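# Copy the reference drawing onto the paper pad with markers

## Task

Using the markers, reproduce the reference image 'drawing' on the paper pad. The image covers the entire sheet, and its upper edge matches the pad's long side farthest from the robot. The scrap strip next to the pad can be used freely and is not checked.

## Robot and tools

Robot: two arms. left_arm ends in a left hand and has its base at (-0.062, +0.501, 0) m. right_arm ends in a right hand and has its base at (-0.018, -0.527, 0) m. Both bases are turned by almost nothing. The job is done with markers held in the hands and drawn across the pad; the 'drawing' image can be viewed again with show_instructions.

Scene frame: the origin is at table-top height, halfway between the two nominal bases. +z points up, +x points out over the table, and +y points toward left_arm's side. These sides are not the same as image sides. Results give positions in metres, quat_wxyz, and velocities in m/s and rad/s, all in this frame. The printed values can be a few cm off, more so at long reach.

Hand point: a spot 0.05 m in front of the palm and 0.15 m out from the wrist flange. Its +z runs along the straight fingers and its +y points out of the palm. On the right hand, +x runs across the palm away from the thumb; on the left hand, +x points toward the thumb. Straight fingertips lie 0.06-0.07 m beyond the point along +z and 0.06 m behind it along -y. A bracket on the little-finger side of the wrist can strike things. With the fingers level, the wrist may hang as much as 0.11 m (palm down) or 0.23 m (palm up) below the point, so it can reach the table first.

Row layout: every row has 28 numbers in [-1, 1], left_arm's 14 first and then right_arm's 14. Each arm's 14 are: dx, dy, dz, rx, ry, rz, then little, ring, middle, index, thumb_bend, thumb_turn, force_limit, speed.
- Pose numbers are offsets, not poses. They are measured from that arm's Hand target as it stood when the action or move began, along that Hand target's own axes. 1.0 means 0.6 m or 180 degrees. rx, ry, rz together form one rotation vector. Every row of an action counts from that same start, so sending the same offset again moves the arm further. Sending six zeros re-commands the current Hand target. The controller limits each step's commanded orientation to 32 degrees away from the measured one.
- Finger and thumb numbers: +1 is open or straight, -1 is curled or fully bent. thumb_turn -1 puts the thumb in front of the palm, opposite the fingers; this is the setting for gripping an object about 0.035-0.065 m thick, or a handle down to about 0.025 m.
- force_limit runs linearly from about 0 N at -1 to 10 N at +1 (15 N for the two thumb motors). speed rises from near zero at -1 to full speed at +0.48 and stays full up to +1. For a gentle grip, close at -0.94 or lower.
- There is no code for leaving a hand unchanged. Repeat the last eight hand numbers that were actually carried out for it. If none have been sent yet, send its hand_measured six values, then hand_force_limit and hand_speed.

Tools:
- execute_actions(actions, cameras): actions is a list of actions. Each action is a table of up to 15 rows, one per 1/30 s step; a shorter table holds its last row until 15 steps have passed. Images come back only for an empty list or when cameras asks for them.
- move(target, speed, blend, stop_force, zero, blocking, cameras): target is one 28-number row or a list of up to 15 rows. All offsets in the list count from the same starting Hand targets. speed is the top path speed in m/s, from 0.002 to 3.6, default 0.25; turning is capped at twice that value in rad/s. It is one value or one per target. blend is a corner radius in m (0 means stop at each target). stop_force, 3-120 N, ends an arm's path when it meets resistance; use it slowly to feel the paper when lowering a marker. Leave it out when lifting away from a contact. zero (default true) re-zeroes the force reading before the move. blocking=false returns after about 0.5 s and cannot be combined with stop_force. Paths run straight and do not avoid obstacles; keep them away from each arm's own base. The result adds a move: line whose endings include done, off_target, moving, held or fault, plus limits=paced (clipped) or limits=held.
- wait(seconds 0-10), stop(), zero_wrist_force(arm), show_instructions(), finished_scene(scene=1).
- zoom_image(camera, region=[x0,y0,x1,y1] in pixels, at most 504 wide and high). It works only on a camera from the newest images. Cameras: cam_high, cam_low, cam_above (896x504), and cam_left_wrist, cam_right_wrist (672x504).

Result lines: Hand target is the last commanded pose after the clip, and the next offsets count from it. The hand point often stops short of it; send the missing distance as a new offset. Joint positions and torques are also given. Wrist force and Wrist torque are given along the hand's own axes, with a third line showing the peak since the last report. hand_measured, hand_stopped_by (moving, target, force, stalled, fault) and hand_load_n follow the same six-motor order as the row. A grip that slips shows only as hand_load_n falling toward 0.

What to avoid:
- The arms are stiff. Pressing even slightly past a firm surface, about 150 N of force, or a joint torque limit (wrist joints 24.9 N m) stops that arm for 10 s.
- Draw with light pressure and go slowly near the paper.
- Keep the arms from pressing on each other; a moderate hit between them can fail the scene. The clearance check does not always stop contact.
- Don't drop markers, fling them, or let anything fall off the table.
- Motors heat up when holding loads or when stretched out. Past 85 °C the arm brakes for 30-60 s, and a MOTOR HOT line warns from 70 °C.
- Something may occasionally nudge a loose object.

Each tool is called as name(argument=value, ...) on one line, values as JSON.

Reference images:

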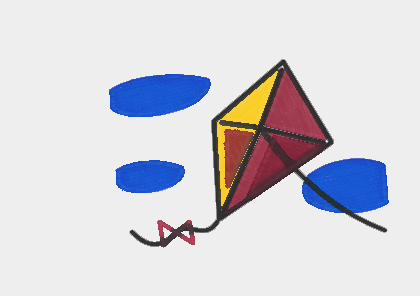

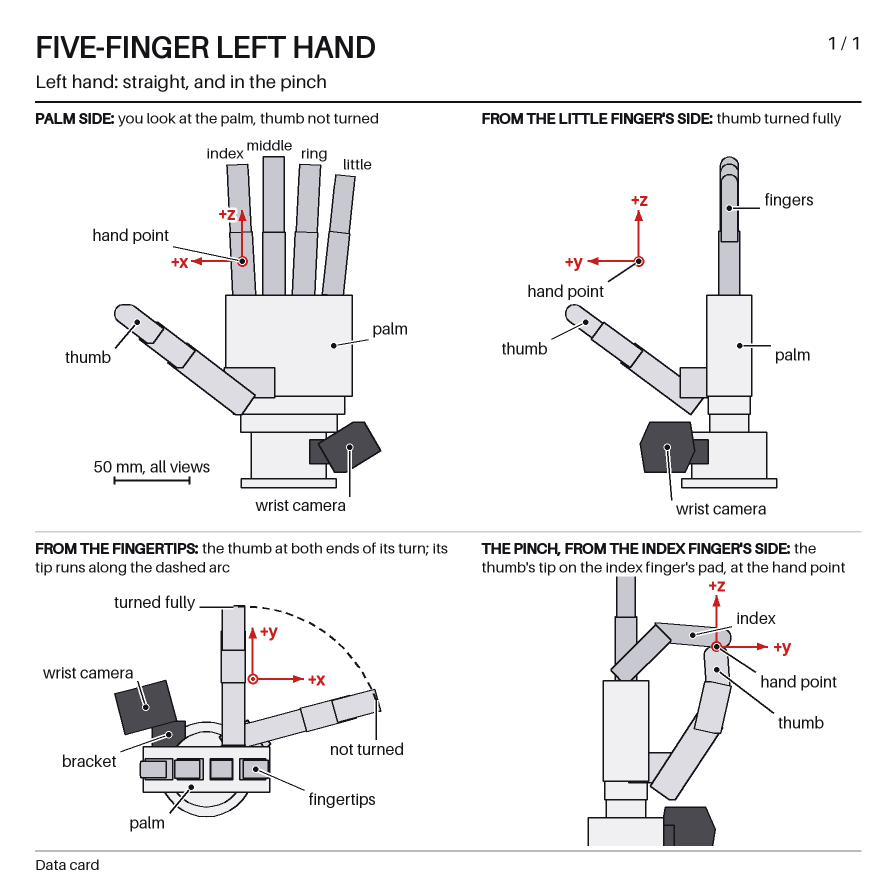

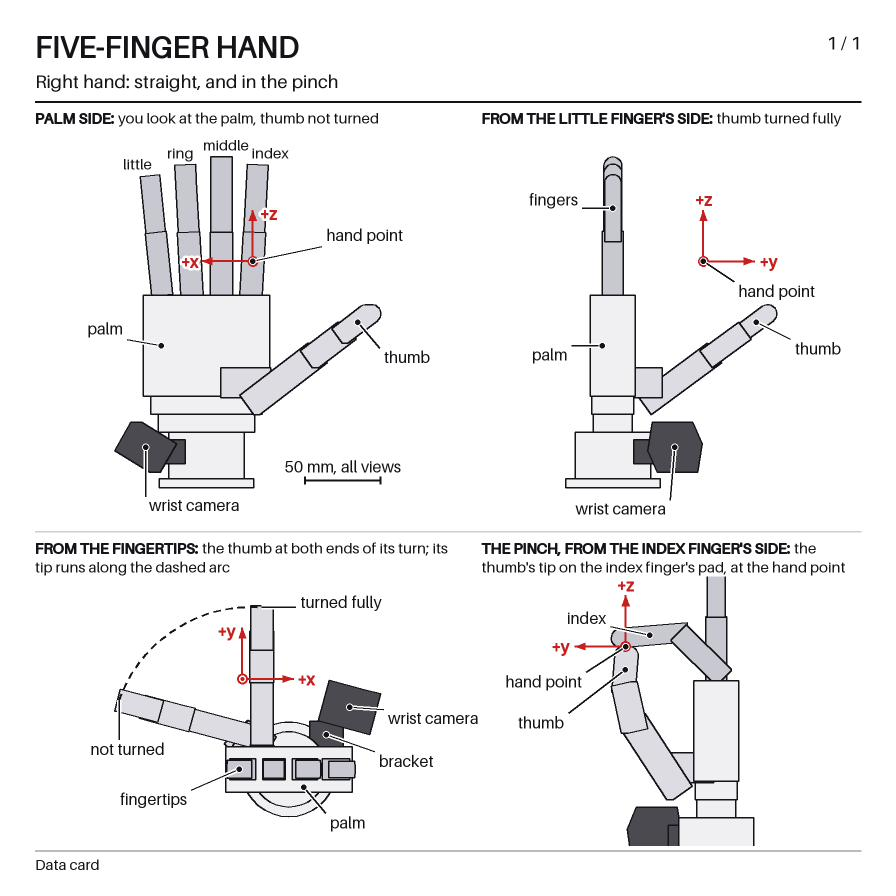

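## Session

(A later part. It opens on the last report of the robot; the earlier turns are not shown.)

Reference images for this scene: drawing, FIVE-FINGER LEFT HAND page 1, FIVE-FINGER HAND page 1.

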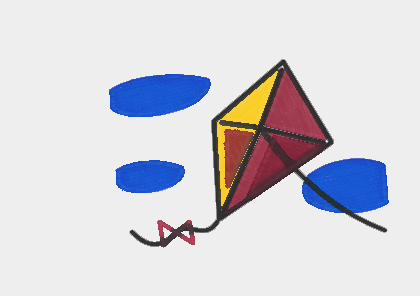

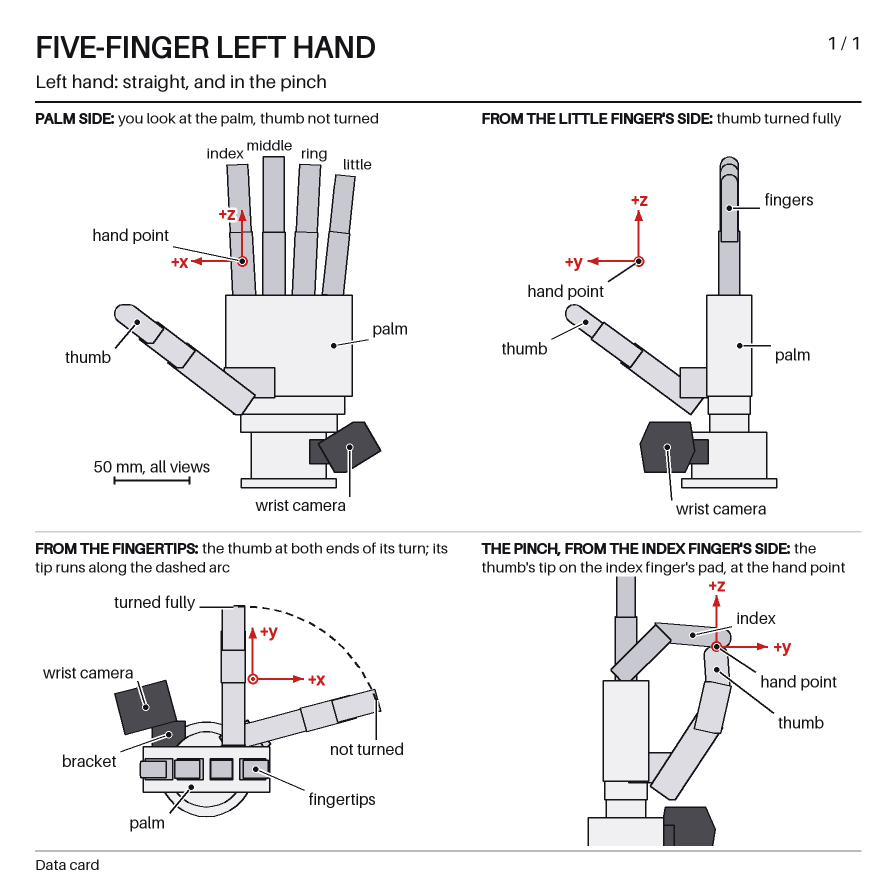

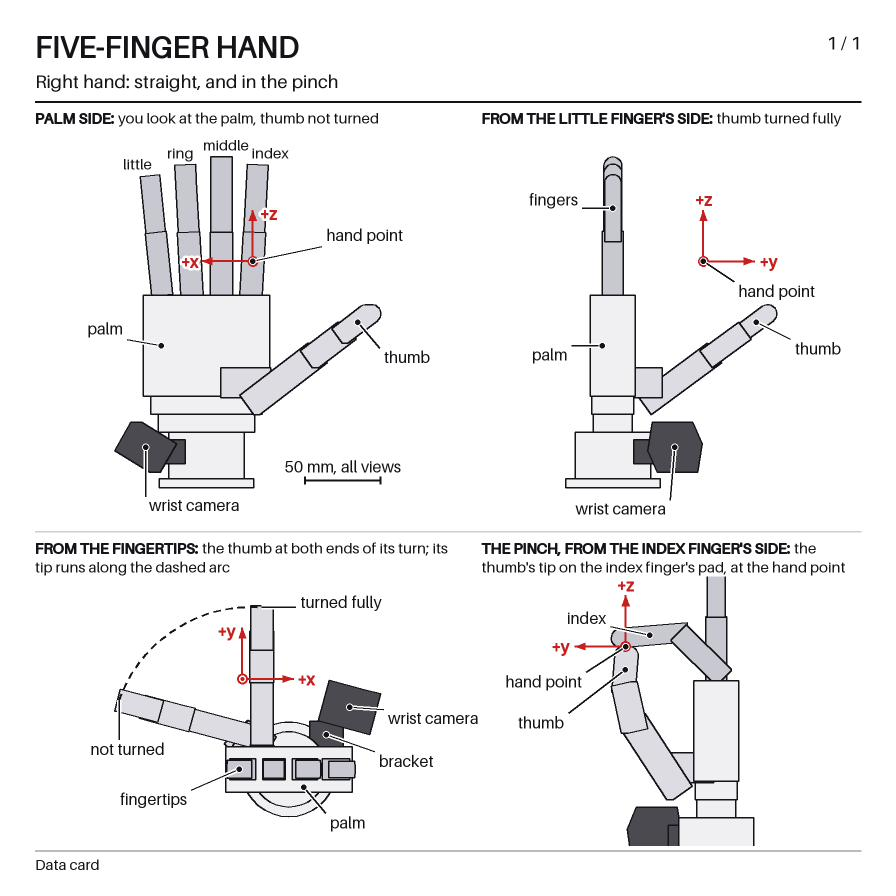

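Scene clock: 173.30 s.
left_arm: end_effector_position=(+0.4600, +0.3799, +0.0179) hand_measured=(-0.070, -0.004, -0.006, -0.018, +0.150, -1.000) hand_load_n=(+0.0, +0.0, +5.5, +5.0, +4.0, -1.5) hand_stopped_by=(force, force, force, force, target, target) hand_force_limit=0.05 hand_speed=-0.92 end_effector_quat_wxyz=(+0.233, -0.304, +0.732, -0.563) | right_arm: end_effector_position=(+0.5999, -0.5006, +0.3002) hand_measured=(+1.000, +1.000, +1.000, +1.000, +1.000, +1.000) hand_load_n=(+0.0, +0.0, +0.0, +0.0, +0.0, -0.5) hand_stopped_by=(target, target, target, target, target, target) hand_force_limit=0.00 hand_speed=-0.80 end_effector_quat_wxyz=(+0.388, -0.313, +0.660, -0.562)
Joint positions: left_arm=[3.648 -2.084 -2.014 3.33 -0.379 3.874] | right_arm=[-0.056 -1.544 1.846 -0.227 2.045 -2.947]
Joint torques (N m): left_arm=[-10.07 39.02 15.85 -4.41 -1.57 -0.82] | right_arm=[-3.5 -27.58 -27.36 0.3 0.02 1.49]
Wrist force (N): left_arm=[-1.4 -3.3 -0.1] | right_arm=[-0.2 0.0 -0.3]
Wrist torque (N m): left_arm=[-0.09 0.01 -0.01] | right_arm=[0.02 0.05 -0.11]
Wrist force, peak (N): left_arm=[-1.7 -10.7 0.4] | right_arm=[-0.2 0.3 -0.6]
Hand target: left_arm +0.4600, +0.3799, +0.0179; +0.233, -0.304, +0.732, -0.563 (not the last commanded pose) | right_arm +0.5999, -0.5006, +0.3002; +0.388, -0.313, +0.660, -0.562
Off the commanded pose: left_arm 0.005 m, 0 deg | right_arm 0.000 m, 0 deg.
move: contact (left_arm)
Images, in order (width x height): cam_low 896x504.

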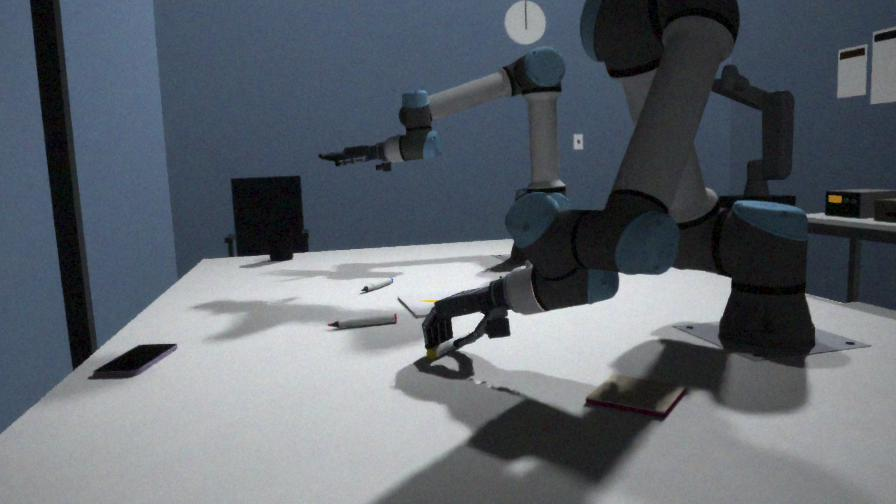

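move(target=[0,0,0,0,0,0,1,1,1,1,0.15,-1,0.05,-0.7,0,0,0,0,0,0,1,1,1,1,1,1,0,-0.8], speed=0.25, cameras=["cam_low","cam_above"])

Scene clock: 175.17 s.
left_arm: end_effector_position=(+0.4600, +0.3799, +0.0179) hand_measured=(+1.000, +1.000, +1.000, +1.000, +0.150, -1.000) hand_load_n=(+0.0, +0.0, +0.0, +0.0, +0.5, +0.0) hand_stopped_by=(target, target, target, target, target, target) hand_force_limit=0.05 hand_speed=-0.70 end_effector_quat_wxyz=(+0.233, -0.304, +0.732, -0.563) | right_arm: end_effector_position=(+0.5999, -0.5006, +0.3002) hand_measured=(+1.000, +1.000, +1.000, +1.000, +1.000, +1.000) hand_load_n=(+0.0, +0.0, +0.0, +0.0, +0.0, +0.0) hand_stopped_by=(target, target, target, target, target, target) hand_force_limit=0.00 hand_speed=-0.80 end_effector_quat_wxyz=(+0.388, -0.313, +0.660, -0.562)
Joint positions: left_arm=[3.648 -2.084 -2.014 3.329 -0.379 3.874] | right_arm=[-0.056 -1.544 1.846 -0.227 2.045 -2.947]
Joint torques (N m): left_arm=[-8.83 39.77 16.12 -3.29 -0.21 -0.89] | right_arm=[-2.39 -28.14 -27.59 0.2 0.07 1.56]
Wrist force (N): left_arm=[-0.2 -1.1 0.5] | right_arm=[-0.5 0.0 -0.3]
Wrist torque (N m): left_arm=[-0.13 -0.04 0.02] | right_arm=[0.01 0.08 -0.13]
Wrist force, peak (N): left_arm=[-0.9 -3.3 0.1] | right_arm=[0.1 -0.1 -0.6]
Hand target: left_arm +0.4600, +0.3799, +0.0179; +0.233, -0.304, +0.732, -0.563 | right_arm +0.5999, -0.5006, +0.3002; +0.388, -0.313, +0.660, -0.562
Off the commanded pose: left_arm 0.000 m, 0 deg | right_arm 0.000 m, 0 deg.
move: done
Images, in order (width x height): cam_low 896x504, cam_above 896x504.

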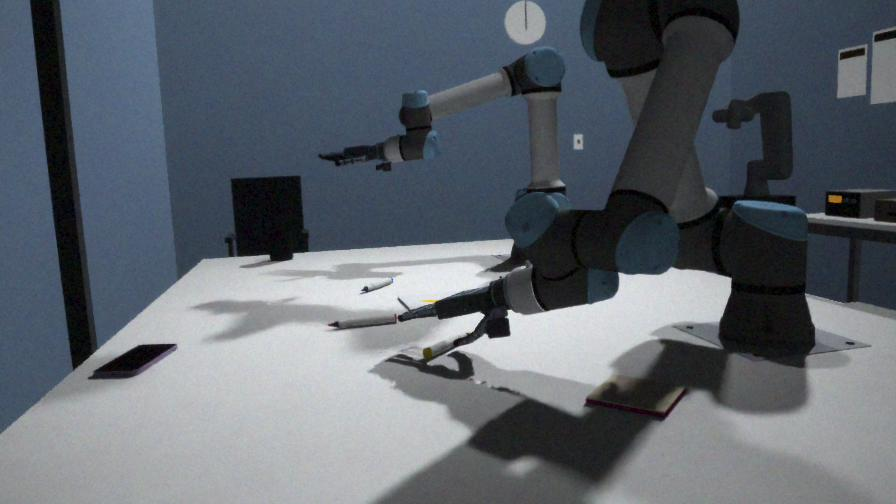

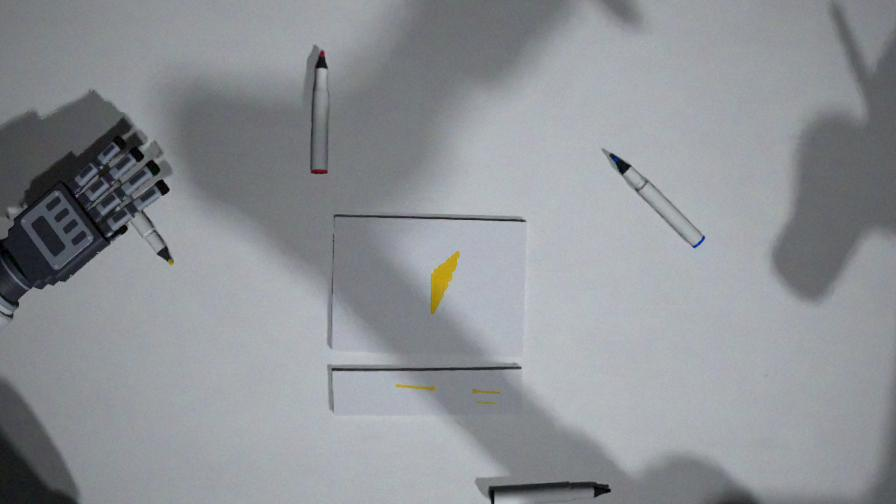

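move(target=[[0,-0.16098,-0.04313,0,0,0,1,1,1,1,0.15,-1,0.05,-0.7,0,0,0,0,0,0,1,1,1,1,1,1,0,-0.8],[0.14826,-0.24595,0.274,0,0.22322,0.05981,1,1,1,1,0.15,-1,0.05,-0.7,0,0,0,0,0,0,1,1,1,1,1,1,0,-0.8]], speed=0.3, blend=[0.03,0], cameras=["cam_above","cam_low"])

Scene clock: 182.83 s.
left_arm: end_effector_position=(+0.5365, +0.1779, +0.1182) hand_measured=(+1.000, +1.000, +1.000, +1.000, +0.150, -1.000) hand_load_n=(+0.0, +0.0, -0.5, +0.0, +0.0, +0.0) hand_stopped_by=(target, target, target, target, target, target) hand_force_limit=0.05 hand_speed=-0.70 end_effector_quat_wxyz=(+0.019, -0.024, +0.793, -0.609) | right_arm: end_effector_position=(+0.5999, -0.5006, +0.3002) hand_measured=(+1.000, +1.000, +1.000, +1.000, +1.000, +1.000) hand_load_n=(+0.0, +0.0, +0.0, +0.0, +0.0, -0.5) hand_stopped_by=(target, target, target, target, target, target) hand_force_limit=0.00 hand_speed=-0.80 end_effector_quat_wxyz=(+0.388, -0.313, +0.660, -0.562)
Joint positions: left_arm=[3.203 -2.543 -1.024 1.989 -0.261 4.72] | right_arm=[-0.056 -1.544 1.846 -0.227 2.045 -2.947]
Joint torques (N m): left_arm=[-10.27 41.93 21.98 -5.73 -1.1 1.44] | right_arm=[-3.32 -27.99 -27.09 0.15 0.03 1.37]
Wrist force (N): left_arm=[-0.3 -0.8 1.0] | right_arm=[0.0 0.1 -0.1]
Wrist torque (N m): left_arm=[-0.15 -0.03 -0.12] | right_arm=[0.00 0.02 -0.10]
Wrist force, peak (N): left_arm=[-0.6 -1.3 1.3] | right_arm=[-0.2 -0.2 -0.6]
Hand target: left_arm +0.5365, +0.1779, +0.1182; +0.019, -0.024, +0.793, -0.609 | right_arm +0.5999, -0.5006, +0.3002; +0.388, -0.313, +0.660, -0.562
Off the commanded pose: left_arm 0.000 m, 0 deg | right_arm 0.000 m, 0 deg.
move: done
Images, in order (width x height): cam_low 896x504, cam_above 896x504.

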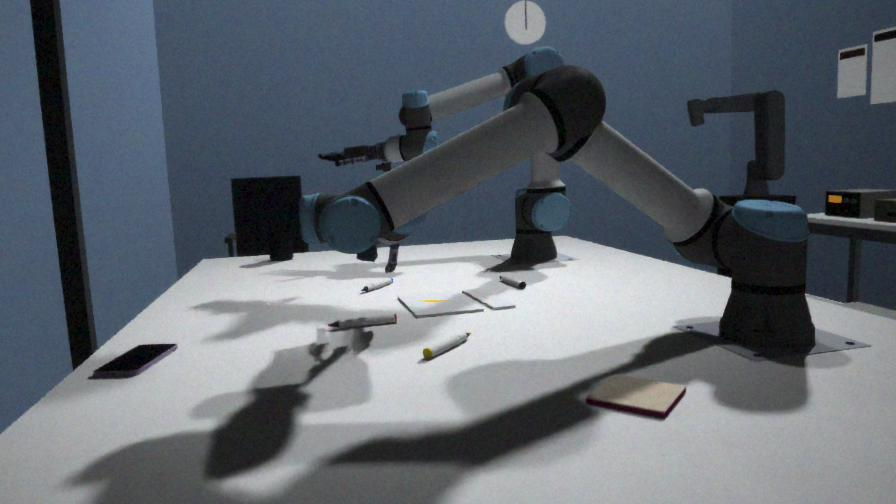

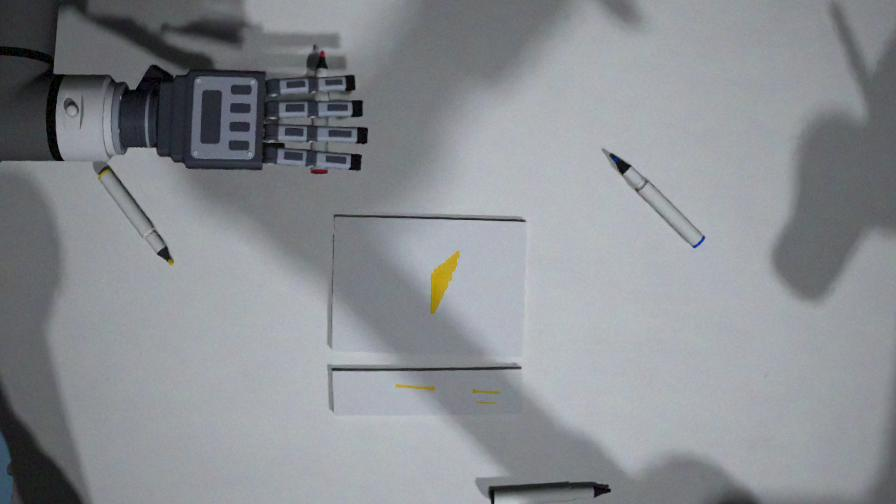

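move(target=[-0.03517,0.09125,0.03422,0,0,0,1,1,1,1,0.15,-1,0.05,-0.7,0,0,0,0,0,0,1,1,1,1,1,1,0,-0.8], speed=0.15, cameras=["cam_above","cam_low"])

zoom_image(camera="cam_above", region=[220, 30, 400, 200])

zoom_image(camera="cam_low", region=[280, 220, 480, 360])

Scene clock: 186.90 s.
left_arm: end_effector_position=(+0.5579, +0.1735, +0.0601) hand_measured=(+1.000, +1.000, +1.000, +1.000, +0.150, -1.000) hand_load_n=(+0.0, +0.0, +0.0, +0.0, +0.5, +0.0) hand_stopped_by=(target, target, target, target, target, target) hand_force_limit=0.05 hand_speed=-0.70 end_effector_quat_wxyz=(+0.019, -0.024, +0.793, -0.609) | right_arm: end_effector_position=(+0.5999, -0.5006, +0.3002) hand_measured=(+1.000, +1.000, +1.000, +1.000, +1.000, +1.000) hand_load_n=(+0.0, +0.0, +0.0, +0.0, +0.0, +0.0) hand_stopped_by=(target, target, target, target, target, target) hand_force_limit=0.00 hand_speed=-0.80 end_effector_quat_wxyz=(+0.388, -0.313, +0.660, -0.562)
Joint positions: left_arm=[3.194 -2.667 -0.927 2.05 -0.261 4.686] | right_arm=[-0.056 -1.544 1.846 -0.227 2.045 -2.947]
Joint torques (N m): left_arm=[-11.04 44.91 21.29 0.38 -0.68 -1.58] | right_arm=[-2.62 -26.72 -26.9 0.14 -0.12 1.26]
Wrist force (N): left_arm=[-0.1 -1.0 0.5] | right_arm=[-0.2 -0.2 -0.3]
Wrist torque (N m): left_arm=[-0.13 -0.05 0.01] | right_arm=[-0.02 0.05 -0.11]
Wrist force, peak (N): left_arm=[0.0 -1.6 1.0] | right_arm=[-0.2 0.2 -0.5]
Hand target: left_arm +0.5579, +0.1735, +0.0601; +0.019, -0.024, +0.793, -0.609 | right_arm +0.5999, -0.5006, +0.3002; +0.388, -0.313, +0.660, -0.562
Off the commanded pose: left_arm 0.000 m, 0 deg | right_arm 0.000 m, 0 deg.
move: done
Images, in order (width x height): cam_low 896x504, cam_above 896x504.

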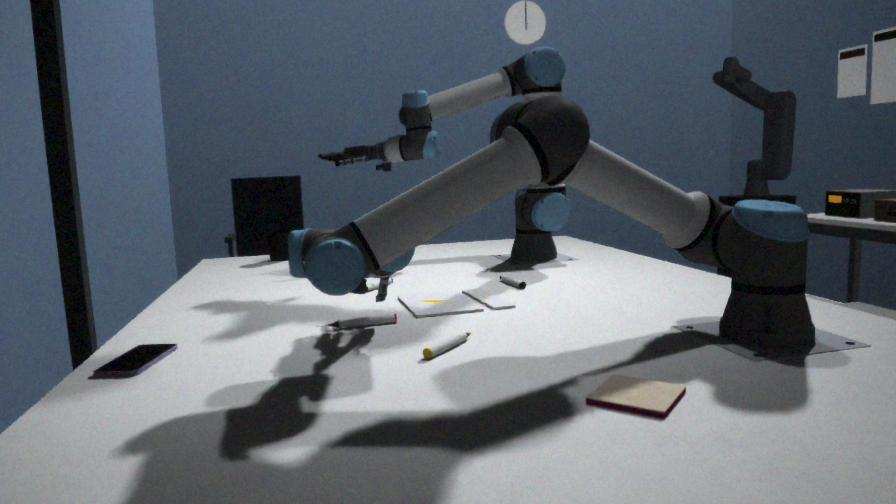

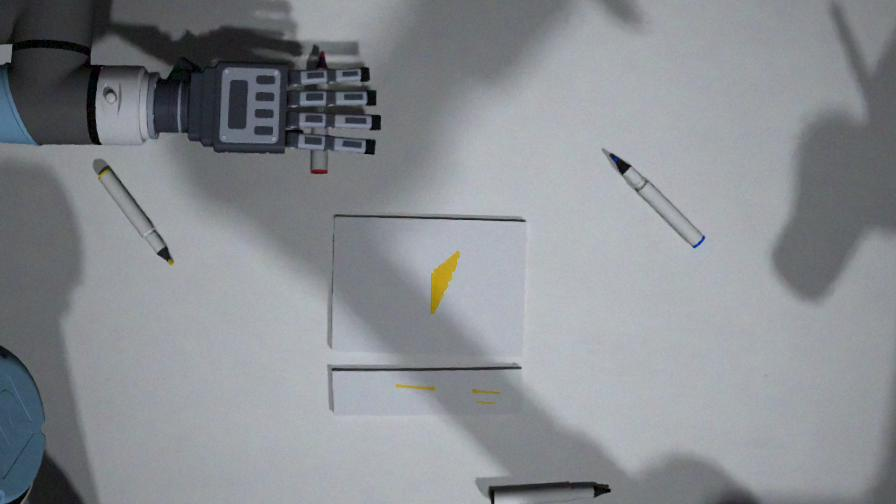

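Scaled by 2.800 from the camera's 896x504 image, which has a finer 1280x720 frame.

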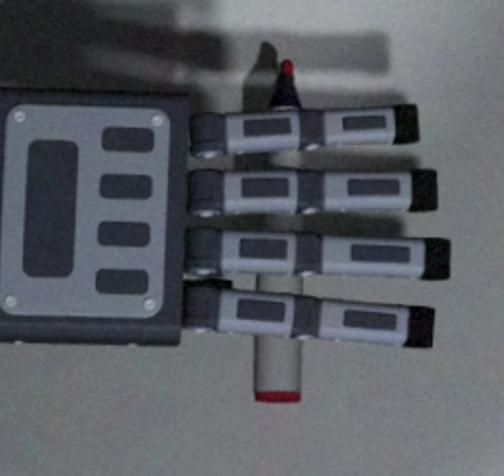

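Scaled by 2.520 from the camera's 896x504 image, which has a finer 1280x720 frame.

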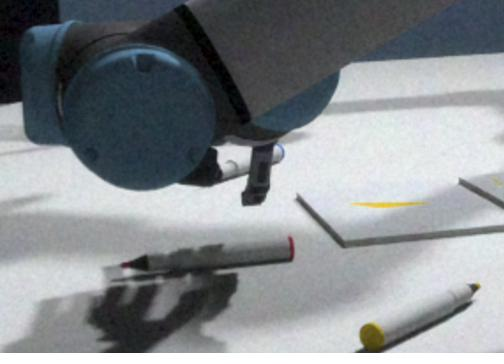

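move(target=[0,0.06777,0.01816,0,0,0,1,1,1,1,0.15,-1,0.05,-0.7,0,0,0,0,0,0,1,1,1,1,1,1,0,-0.8], speed=0.08, cameras=["cam_above","cam_low","cam_left_wrist"])

zoom_image(camera="cam_above", region=[220, 30, 400, 200])

Scene clock: 188.53 s.
left_arm: end_effector_position=(+0.5580, +0.1735, +0.0180) hand_measured=(+1.000, +1.000, +1.000, +1.000, +0.150, -1.000) hand_load_n=(+0.0, +0.0, +0.0, -0.5, +0.0, +0.0) hand_stopped_by=(target, target, target, target, target, target) hand_force_limit=0.05 hand_speed=-0.70 end_effector_quat_wxyz=(+0.019, -0.024, +0.793, -0.609) | right_arm: end_effector_position=(+0.5999, -0.5006, +0.3002) hand_measured=(+1.000, +1.000, +1.000, +1.000, +1.000, +1.000) hand_load_n=(+0.0, -0.5, +0.0, +0.0, +0.0, +0.0) hand_stopped_by=(target, target, target, target, target, target) hand_force_limit=0.00 hand_speed=-0.80 end_effector_quat_wxyz=(+0.388, -0.313, +0.660, -0.562)
Joint positions: left_arm=[3.194 -2.724 -0.927 2.108 -0.261 4.685] | right_arm=[-0.056 -1.544 1.846 -0.227 2.045 -2.947]
Joint torques (N m): left_arm=[-10.35 46.03 20.74 0.3 -0.7 -1.5] | right_arm=[-3.01 -28.24 -28.06 0.2 -0.11 1.44]
Wrist force (N): left_arm=[-0.3 -0.8 0.4] | right_arm=[-0.1 0.0 -0.3]
Wrist torque (N m): left_arm=[-0.09 -0.04 -0.02] | right_arm=[0.02 0.04 -0.11]
Wrist force, peak (N): left_arm=[-0.6 -1.4 0.5] | right_arm=[-0.5 -0.1 -0.4]
Hand target: left_arm +0.5580, +0.1734, +0.0180; +0.019, -0.024, +0.793, -0.609 | right_arm +0.5999, -0.5006, +0.3002; +0.388, -0.313, +0.660, -0.562
Off the commanded pose: left_arm 0.000 m, 0 deg | right_arm 0.000 m, 0 deg.
move: done
Images, in order (width x height): cam_low 896x504, cam_above 896x504, cam_left_wrist 672x504.

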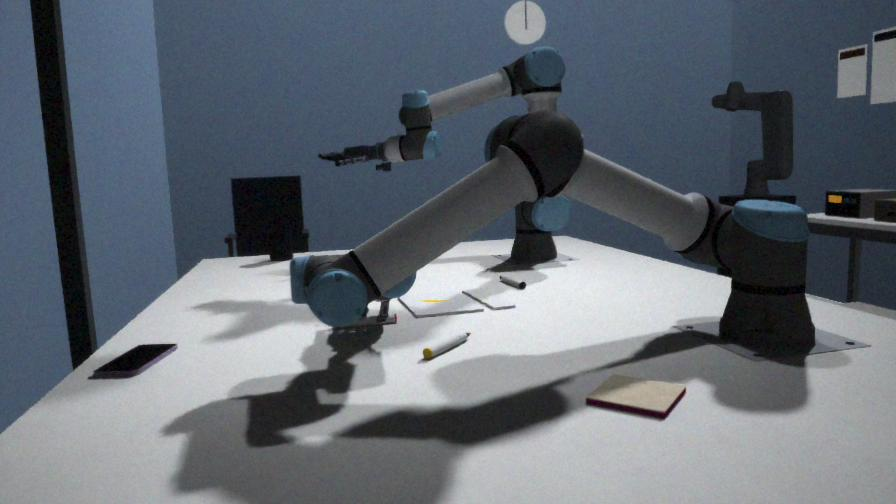

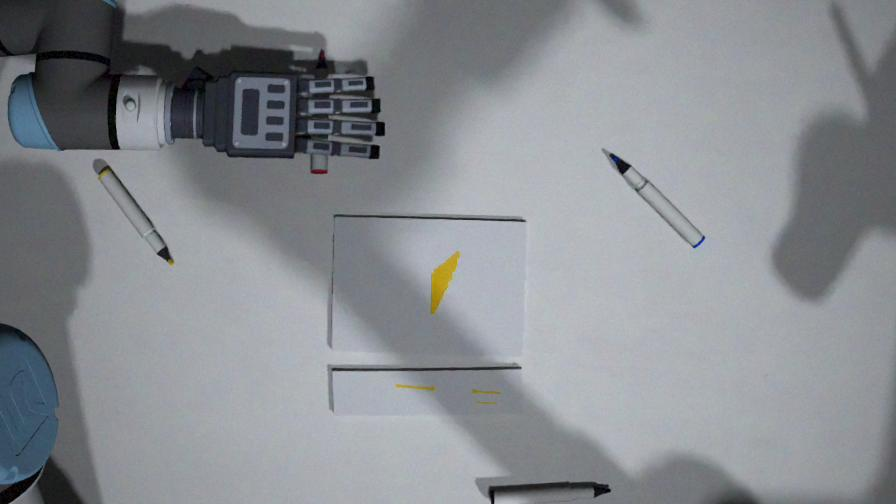

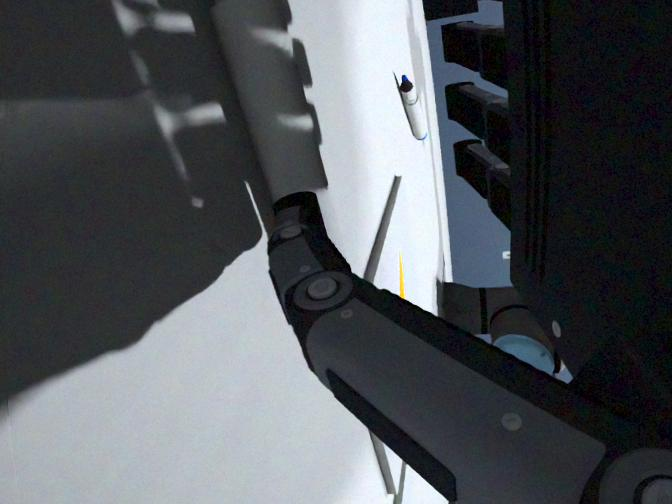

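Scaled by 2.800 from the camera's 896x504 image, which has a finer 1280x720 frame.

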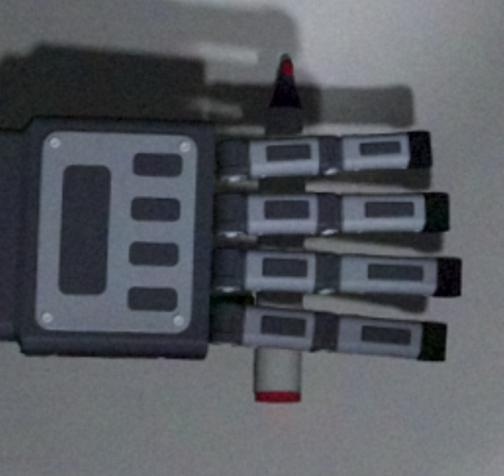

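move(target=[0,0,0,0,0,0,1,1,-0.3,-0.3,0.15,-1,-0.2,-0.85,0,0,0,0,0,0,1,1,1,1,1,1,0,-0.8], speed=0.1, cameras=["cam_above","cam_left_wrist"])

Scene clock: 191.50 s.
left_arm: end_effector_position=(+0.5580, +0.1734, +0.0180) hand_measured=(+1.000, +1.000, +0.000, -0.014, +0.150, -1.000) hand_load_n=(+0.0, +0.0, +3.0, +4.5, +2.0, -0.5) hand_stopped_by=(target, target, force, force, target, target) hand_force_limit=-0.20 hand_speed=-0.85 end_effector_quat_wxyz=(+0.019, -0.024, +0.793, -0.609) | right_arm: end_effector_position=(+0.5999, -0.5006, +0.3002) hand_measured=(+1.000, +1.000, +1.000, +1.000, +1.000, +1.000) hand_load_n=(+0.0, +0.0, +0.0, -0.5, +0.0, -0.5) hand_stopped_by=(target, target, target, target, target, target) hand_force_limit=0.00 hand_speed=-0.80 end_effector_quat_wxyz=(+0.388, -0.313, +0.660, -0.562)
Joint positions: left_arm=[3.193 -2.724 -0.927 2.108 -0.261 4.685] | right_arm=[-0.056 -1.544 1.846 -0.227 2.045 -2.947]
Joint torques (N m): left_arm=[-9.86 44.95 19.2 0.19 1.97 -1.2] | right_arm=[-3.49 -28.66 -26.85 0.16 0 1.32]
Wrist force (N): left_arm=[-0.1 -3.8 -0.9] | right_arm=[-0.2 -0.1 -0.3]
Wrist torque (N m): left_arm=[-0.09 -0.06 0.02] | right_arm=[0.00 0.04 -0.11]
Wrist force, peak (N): left_arm=[-0.1 -4.0 -0.6] | right_arm=[0.0 -0.3 -0.6]
Hand target: left_arm +0.5580, +0.1734, +0.0180; +0.019, -0.024, +0.793, -0.609 | right_arm +0.5999, -0.5006, +0.3002; +0.388, -0.313, +0.660, -0.562
Off the commanded pose: left_arm 0.000 m, 0 deg | right_arm 0.000 m, 0 deg.
move: done
Images, in order (width x height): cam_above 896x504, cam_left_wrist 672x504.

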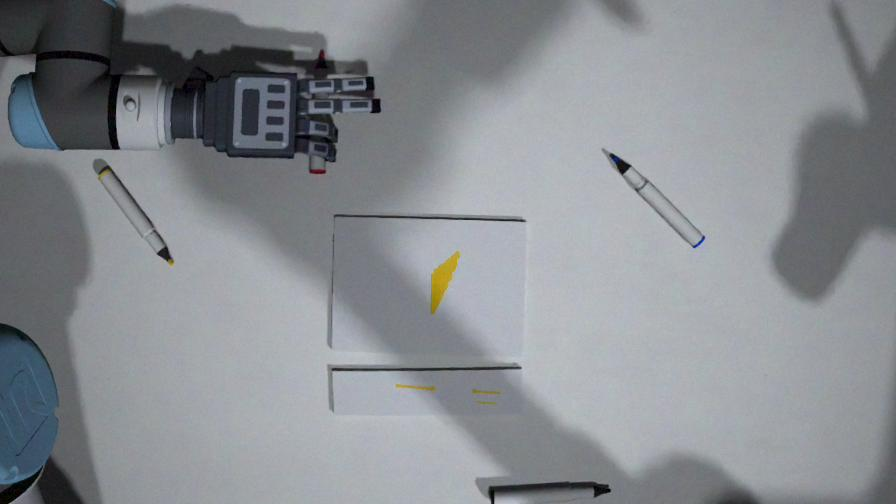

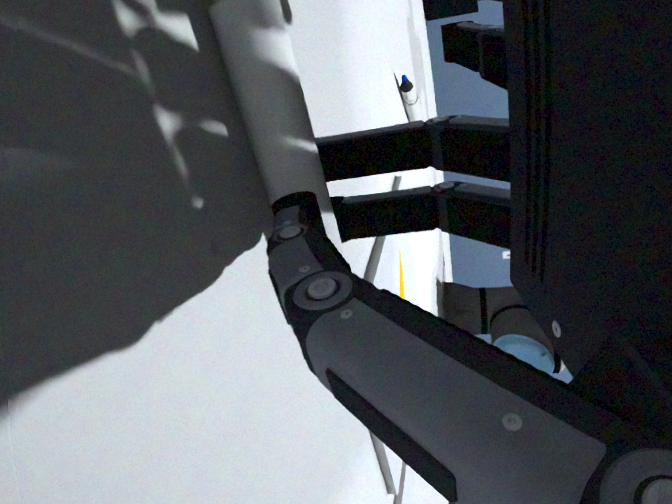

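move(target=[0,0,0,0,0,0,-0.2,-0.2,-0.3,-0.3,0.15,-1,-0.7,-0.9,0,0,0,0,0,0,1,1,1,1,1,1,0,-0.8], speed=0.1, cameras=[])

move(target=[0,0,0,0,0,0,-0.2,-0.2,-0.35,-0.35,0.15,-1,0.05,-0.92,0,0,0,0,0,0,1,1,1,1,1,1,0,-0.8], speed=0.1, cameras=["cam_above","cam_left_wrist"])

Scene clock: 196.10 s.
left_arm: end_effector_position=(+0.5580, +0.1734, +0.0180) hand_measured=(-0.070, -0.006, +0.000, -0.014, +0.150, -1.000) hand_load_n=(+1.5, +1.0, +2.0, +5.0, +3.0, -0.5) hand_stopped_by=(force, force, force, force, target, target) hand_force_limit=-0.70 hand_speed=-0.90 end_effector_quat_wxyz=(+0.019, -0.024, +0.793, -0.609) | right_arm: end_effector_position=(+0.5999, -0.5006, +0.3002) hand_measured=(+1.000, +1.000, +1.000, +1.000, +1.000, +1.000) hand_load_n=(+0.0, +0.0, +0.0, +0.0, +0.0, -0.5) hand_stopped_by=(target, target, target, target, target, target) hand_force_limit=0.00 hand_speed=-0.80 end_effector_quat_wxyz=(+0.388, -0.313, +0.660, -0.562)
Joint positions: left_arm=[3.193 -2.724 -0.927 2.108 -0.261 4.685] | right_arm=[-0.056 -1.544 1.846 -0.227 2.045 -2.947]
Joint torques (N m): left_arm=[-1.66 46.37 13.38 -0.07 2.67 0.82] | right_arm=[-3 -27.61 -27 0.1 -0.09 1.36]
Wrist force (N): left_arm=[-0.4 -4.9 -0.4] | right_arm=[-0.2 0.0 -0.3]
Wrist torque (N m): left_arm=[-0.10 -0.04 0.07] | right_arm=[0.01 0.05 -0.11]
Wrist force, peak (N): left_arm=[-0.5 -5.2 -0.5] | right_arm=[0.0 -0.1 -0.6]
Hand target: left_arm +0.5580, +0.1734, +0.0180; +0.019, -0.024, +0.793, -0.609 | right_arm +0.5999, -0.5006, +0.3002; +0.388, -0.313, +0.660, -0.562
Off the commanded pose: left_arm 0.000 m, 0 deg | right_arm 0.000 m, 0 deg.
move: done
No camera images: "cameras" was empty.

Scene clock: 196.60 s.
left_arm: end_effector_position=(+0.5580, +0.1734, +0.0180) hand_measured=(-0.070, -0.006, -0.006, -0.018, +0.150, -1.000) hand_load_n=(+0.5, +0.5, +7.0, +7.0, +4.0, -0.5) hand_stopped_by=(force, force, force, force, target, target) hand_force_limit=0.05 hand_speed=-0.92 end_effector_quat_wxyz=(+0.019, -0.024, +0.793, -0.609) | right_arm: end_effector_position=(+0.5999, -0.5006, +0.3002) hand_measured=(+1.000, +1.000, +1.000, +1.000, +1.000, +1.000) hand_load_n=(+0.0, +0.0, +0.0, +0.0, +0.0, +0.0) hand_stopped_by=(target, target, target, target, target, target) hand_force_limit=0.00 hand_speed=-0.80 end_effector_quat_wxyz=(+0.388, -0.313, +0.660, -0.562)
Joint positions: left_arm=[3.193 -2.724 -0.927 2.108 -0.261 4.685] | right_arm=[-0.056 -1.544 1.846 -0.227 2.045 -2.947]
Joint torques (N m): left_arm=[-1.1 45.24 13.13 0.07 0.44 0.88] | right_arm=[-3.07 -27.44 -27.2 0.14 -0.26 1.53]
Wrist force (N): left_arm=[-0.5 -7.2 0.4] | right_arm=[-0.2 -0.1 -0.6]
Wrist torque (N m): left_arm=[-0.03 -0.07 0.08] | right_arm=[0.02 0.07 -0.12]
Wrist force, peak (N): left_arm=[-0.3 -7.5 1.2] | right_arm=[-0.2 -0.1 -0.6]
Hand target: left_arm +0.5580, +0.1734, +0.0180; +0.019, -0.024, +0.793, -0.609 | right_arm +0.5999, -0.5006, +0.3002; +0.388, -0.313, +0.660, -0.562
Off the commanded pose: left_arm 0.000 m, 0 deg | right_arm 0.000 m, 0 deg.
move: done
Images, in order (width x height): cam_above 896x504, cam_left_wrist 672x504.

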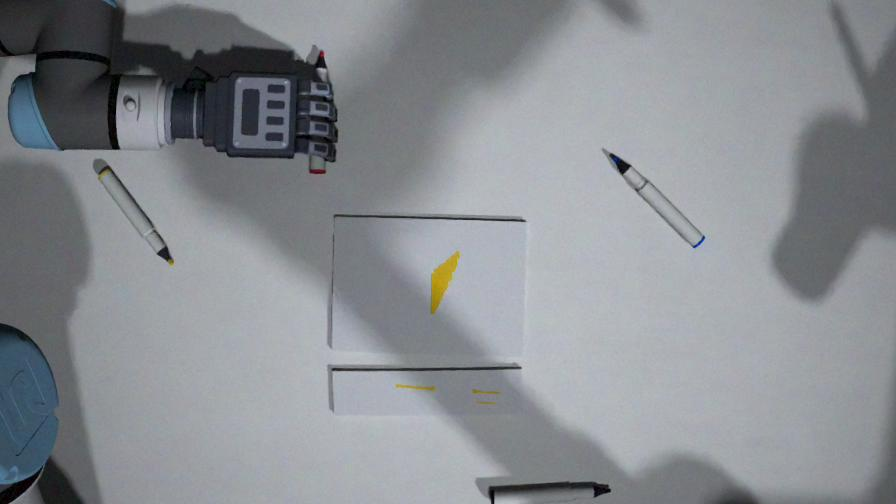

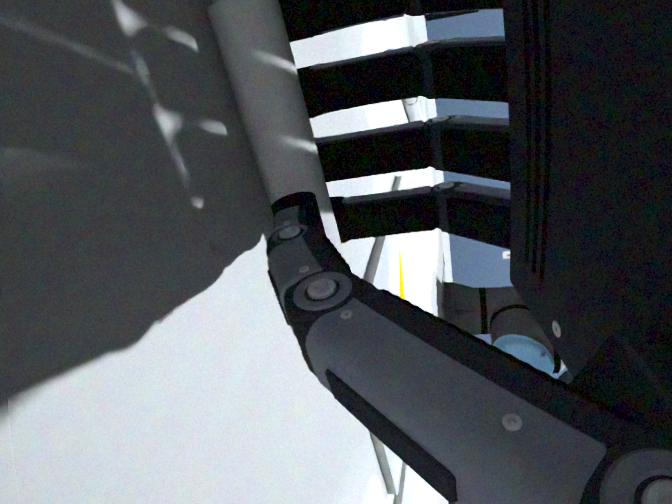

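move(target=[[0,-0.29298,-0.0785,0,0,0,-0.2,-0.2,-0.35,-0.35,0.15,-1,0.05,-0.92,0,0,0,0,0,0,1,1,1,1,1,1,0,-0.8],[0.4096,-0.33102,0.06345,0.20168,-0.15923,-0.5261,-0.2,-0.2,-0.35,-0.35,0.15,-1,0.05,-0.92,0,0,0,0,0,0,1,1,1,1,1,1,0,-0.8]], speed=0.3, blend=[0.03,0], cameras=["cam_above","cam_low","cam_high"])

Scene clock: 203.63 s.
left_arm: end_effector_position=(+0.3178, +0.0708, +0.1998) hand_measured=(-0.070, -0.006, -0.006, -0.018, +0.152, -1.000) hand_load_n=(+0.5, +0.0, +6.0, +5.5, +7.0, -0.5) hand_stopped_by=(force, force, force, force, target, target) hand_force_limit=0.05 hand_speed=-0.92 end_effector_quat_wxyz=(+0.246, +0.707, -0.293, +0.594) | right_arm: end_effector_position=(+0.5999, -0.5006, +0.3002) hand_measured=(+1.000, +1.000, +1.000, +1.000, +1.000, +1.000) hand_load_n=(+0.0, +0.0, +0.0, +0.0, +0.0, +0.0) hand_stopped_by=(target, target, target, target, target, target) hand_force_limit=0.00 hand_speed=-0.80 end_effector_quat_wxyz=(+0.388, -0.313, +0.660, -0.562)
Joint positions: left_arm=[2.859 -1.65 -2.271 3.725 -1.076 1.665] | right_arm=[-0.056 -1.544 1.846 -0.227 2.045 -2.947]
Joint torques (N m): left_arm=[-10.82 28.01 6.25 -2.19 -2.58 -1.49] | right_arm=[-2.79 -26.47 -27.45 0.08 -0.23 1.27]
Wrist force (N): left_arm=[0.1 0.9 0.3] | right_arm=[-0.1 0.2 -0.3]
Wrist torque (N m): left_arm=[0.08 -0.05 0.13] | right_arm=[0.04 0.04 -0.10]
Wrist force, peak (N): left_arm=[-0.5 -7.4 1.0] | right_arm=[-0.3 -0.3 -0.5]
Hand target: left_arm +0.3178, +0.0708, +0.1998; +0.246, +0.707, -0.293, +0.594 | right_arm +0.5999, -0.5006, +0.3002; +0.388, -0.313, +0.660, -0.562
Off the commanded pose: left_arm 0.000 m, 0 deg | right_arm 0.000 m, 0 deg.
move: done
Images, in order (width x height): cam_high 896x504, cam_low 896x504, cam_above 896x504.

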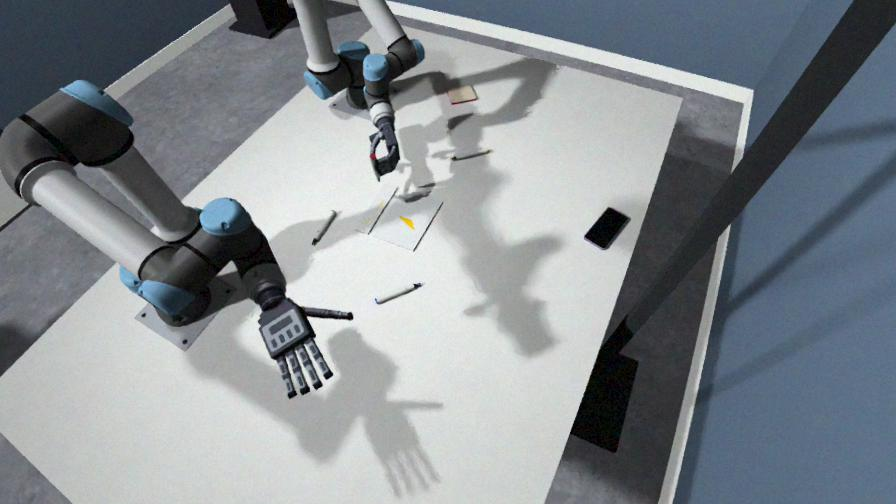

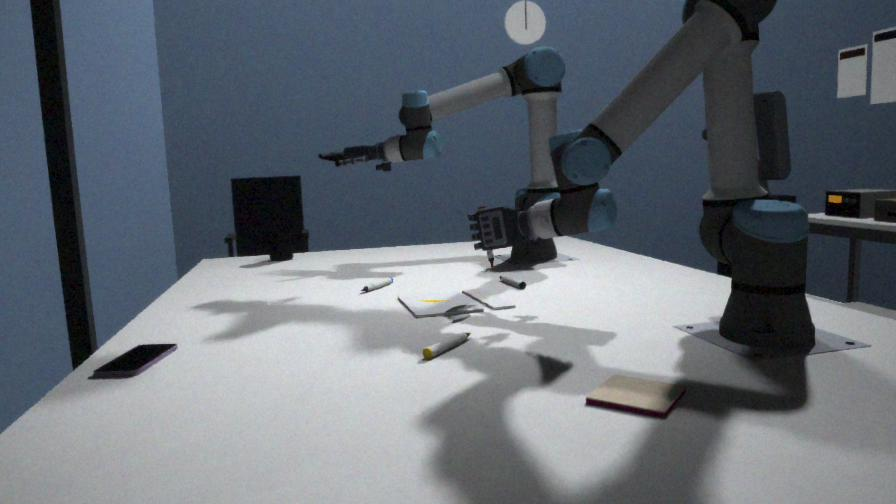

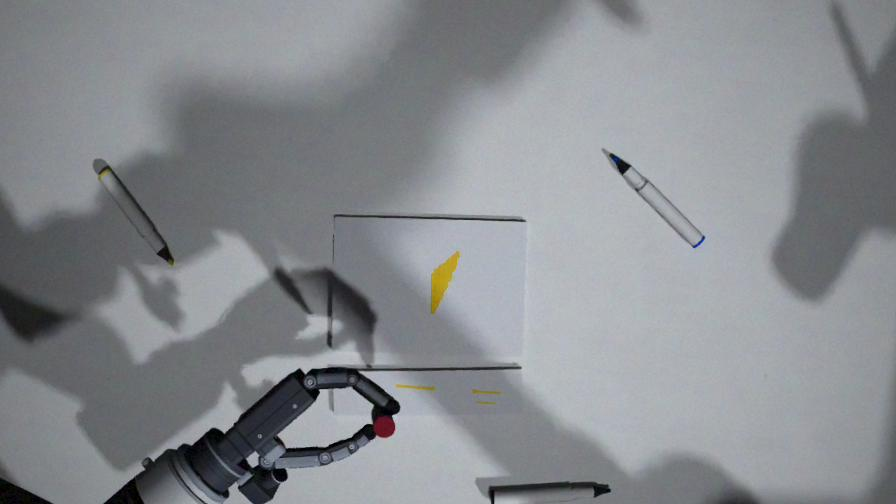

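move(target=[-0.09487,0,0.01673,0,0,0,-0.2,-0.2,-0.35,-0.35,0.15,-1,0.05,-0.92,0,0,0,0,0,0,1,1,1,1,1,1,0,-0.8], speed=0.15, cameras=["cam_low"])

zoom_image(camera="cam_low", region=[430, 200, 590, 330])

Scene clock: 205.43 s.
left_arm: end_effector_position=(+0.3179, +0.0708, +0.1421) hand_measured=(-0.070, -0.006, -0.006, -0.018, +0.152, -1.000) hand_load_n=(+0.5, +0.5, +5.5, +5.5, +7.0, -1.0) hand_stopped_by=(force, force, force, force, target, target) hand_force_limit=0.05 hand_speed=-0.92 end_effector_quat_wxyz=(+0.246, +0.707, -0.293, +0.594) | right_arm: end_effector_position=(+0.5999, -0.5006, +0.3002) hand_measured=(+1.000, +1.000, +1.000, +1.000, +1.000, +1.000) hand_load_n=(+0.0, +0.0, +0.0, +0.0, +0.0, +0.0) hand_stopped_by=(target, target, target, target, target, target) hand_force_limit=0.00 hand_speed=-0.80 end_effector_quat_wxyz=(+0.388, -0.313, +0.660, -0.562)
Joint positions: left_arm=[2.859 -1.791 -2.327 3.92 -1.076 1.665] | right_arm=[-0.056 -1.544 1.846 -0.227 2.045 -2.947]
Joint torques (N m): left_arm=[-10.63 12.02 3.84 3.64 -2.49 -1.5] | right_arm=[-2.32 -26.53 -27.23 0.22 -0.17 1.25]
Wrist force (N): left_arm=[0.2 1.0 0.3] | right_arm=[-0.2 0.0 -0.3]
Wrist torque (N m): left_arm=[0.10 -0.06 0.12] | right_arm=[0.02 0.06 -0.12]
Wrist force, peak (N): left_arm=[1.2 0.9 0.1] | right_arm=[-0.4 -0.1 -0.4]
Hand target: left_arm +0.3179, +0.0708, +0.1420; +0.246, +0.707, -0.293, +0.594 | right_arm +0.5999, -0.5006, +0.3002; +0.388, -0.313, +0.660, -0.562
Off the commanded pose: left_arm 0.000 m, 0 deg | right_arm 0.000 m, 0 deg.
move: done
Images, in order (width x height): cam_low 896x504.

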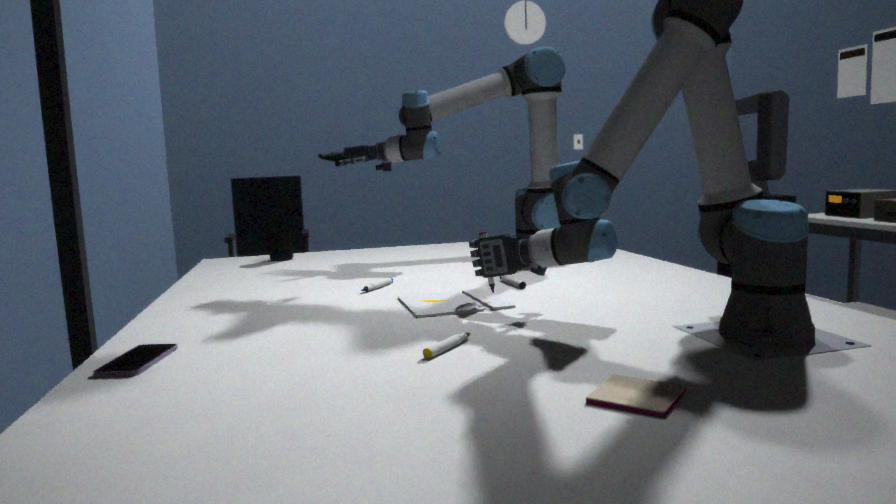

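Scaled by 3.150 from the camera's 896x504 image, which has a finer 1280x720 frame.

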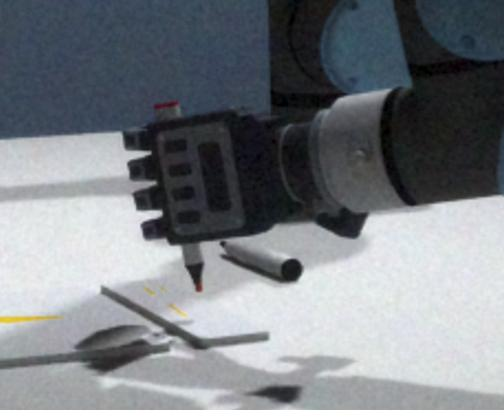

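move(target=[-0.03611,0,0.00637,0,0,0,-0.2,-0.2,-0.35,-0.35,0.15,-1,0.05,-0.92,0,0,0,0,0,0,1,1,1,1,1,1,0,-0.8], speed=0.008, stop_force=3, cameras=[])

Scene clock: 209.30 s.
left_arm: end_effector_position=(+0.3179, +0.0707, +0.1222) hand_measured=(-0.070, -0.006, -0.006, -0.018, +0.152, -1.000) hand_load_n=(+0.5, +0.0, +5.5, +5.5, +6.5, +0.5) hand_stopped_by=(force, force, force, force, target, target) hand_force_limit=0.05 hand_speed=-0.92 end_effector_quat_wxyz=(+0.246, +0.707, -0.293, +0.594) | right_arm: end_effector_position=(+0.5999, -0.5006, +0.3002) hand_measured=(+1.000, +1.000, +1.000, +1.000, +1.000, +1.000) hand_load_n=(+0.0, +0.0, +0.0, +0.0, +0.0, -0.5) hand_stopped_by=(target, target, target, target, target, target) hand_force_limit=0.00 hand_speed=-0.80 end_effector_quat_wxyz=(+0.388, -0.313, +0.660, -0.562)
Joint positions: left_arm=[2.859 -1.845 -2.34 3.988 -1.076 1.665] | right_arm=[-0.056 -1.544 1.846 -0.227 2.045 -2.947]
Joint torques (N m): left_arm=[-9.3 30.45 16.13 -2.45 -2.37 0.75] | right_arm=[-2.55 -27.01 -27.69 0.03 -0.18 1.59]
Wrist force (N): left_arm=[2.5 1.1 0.3] | right_arm=[-0.1 0.1 -0.3]
Wrist torque (N m): left_arm=[0.11 -0.04 0.07] | right_arm=[0.04 0.03 -0.10]
Wrist force, peak (N): left_arm=[5.1 1.0 0.1] | right_arm=[-0.3 0.0 -0.6]
Hand target: left_arm +0.3179, +0.0707, +0.1222; +0.246, +0.707, -0.293, +0.594 (not the last commanded pose) | right_arm +0.5999, -0.5006, +0.3002; +0.388, -0.313, +0.660, -0.562
Off the commanded pose: left_arm 0.002 m, 0 deg | right_arm 0.000 m, 0 deg.
move: contact (left_arm)
No camera images: "cameras" was empty.


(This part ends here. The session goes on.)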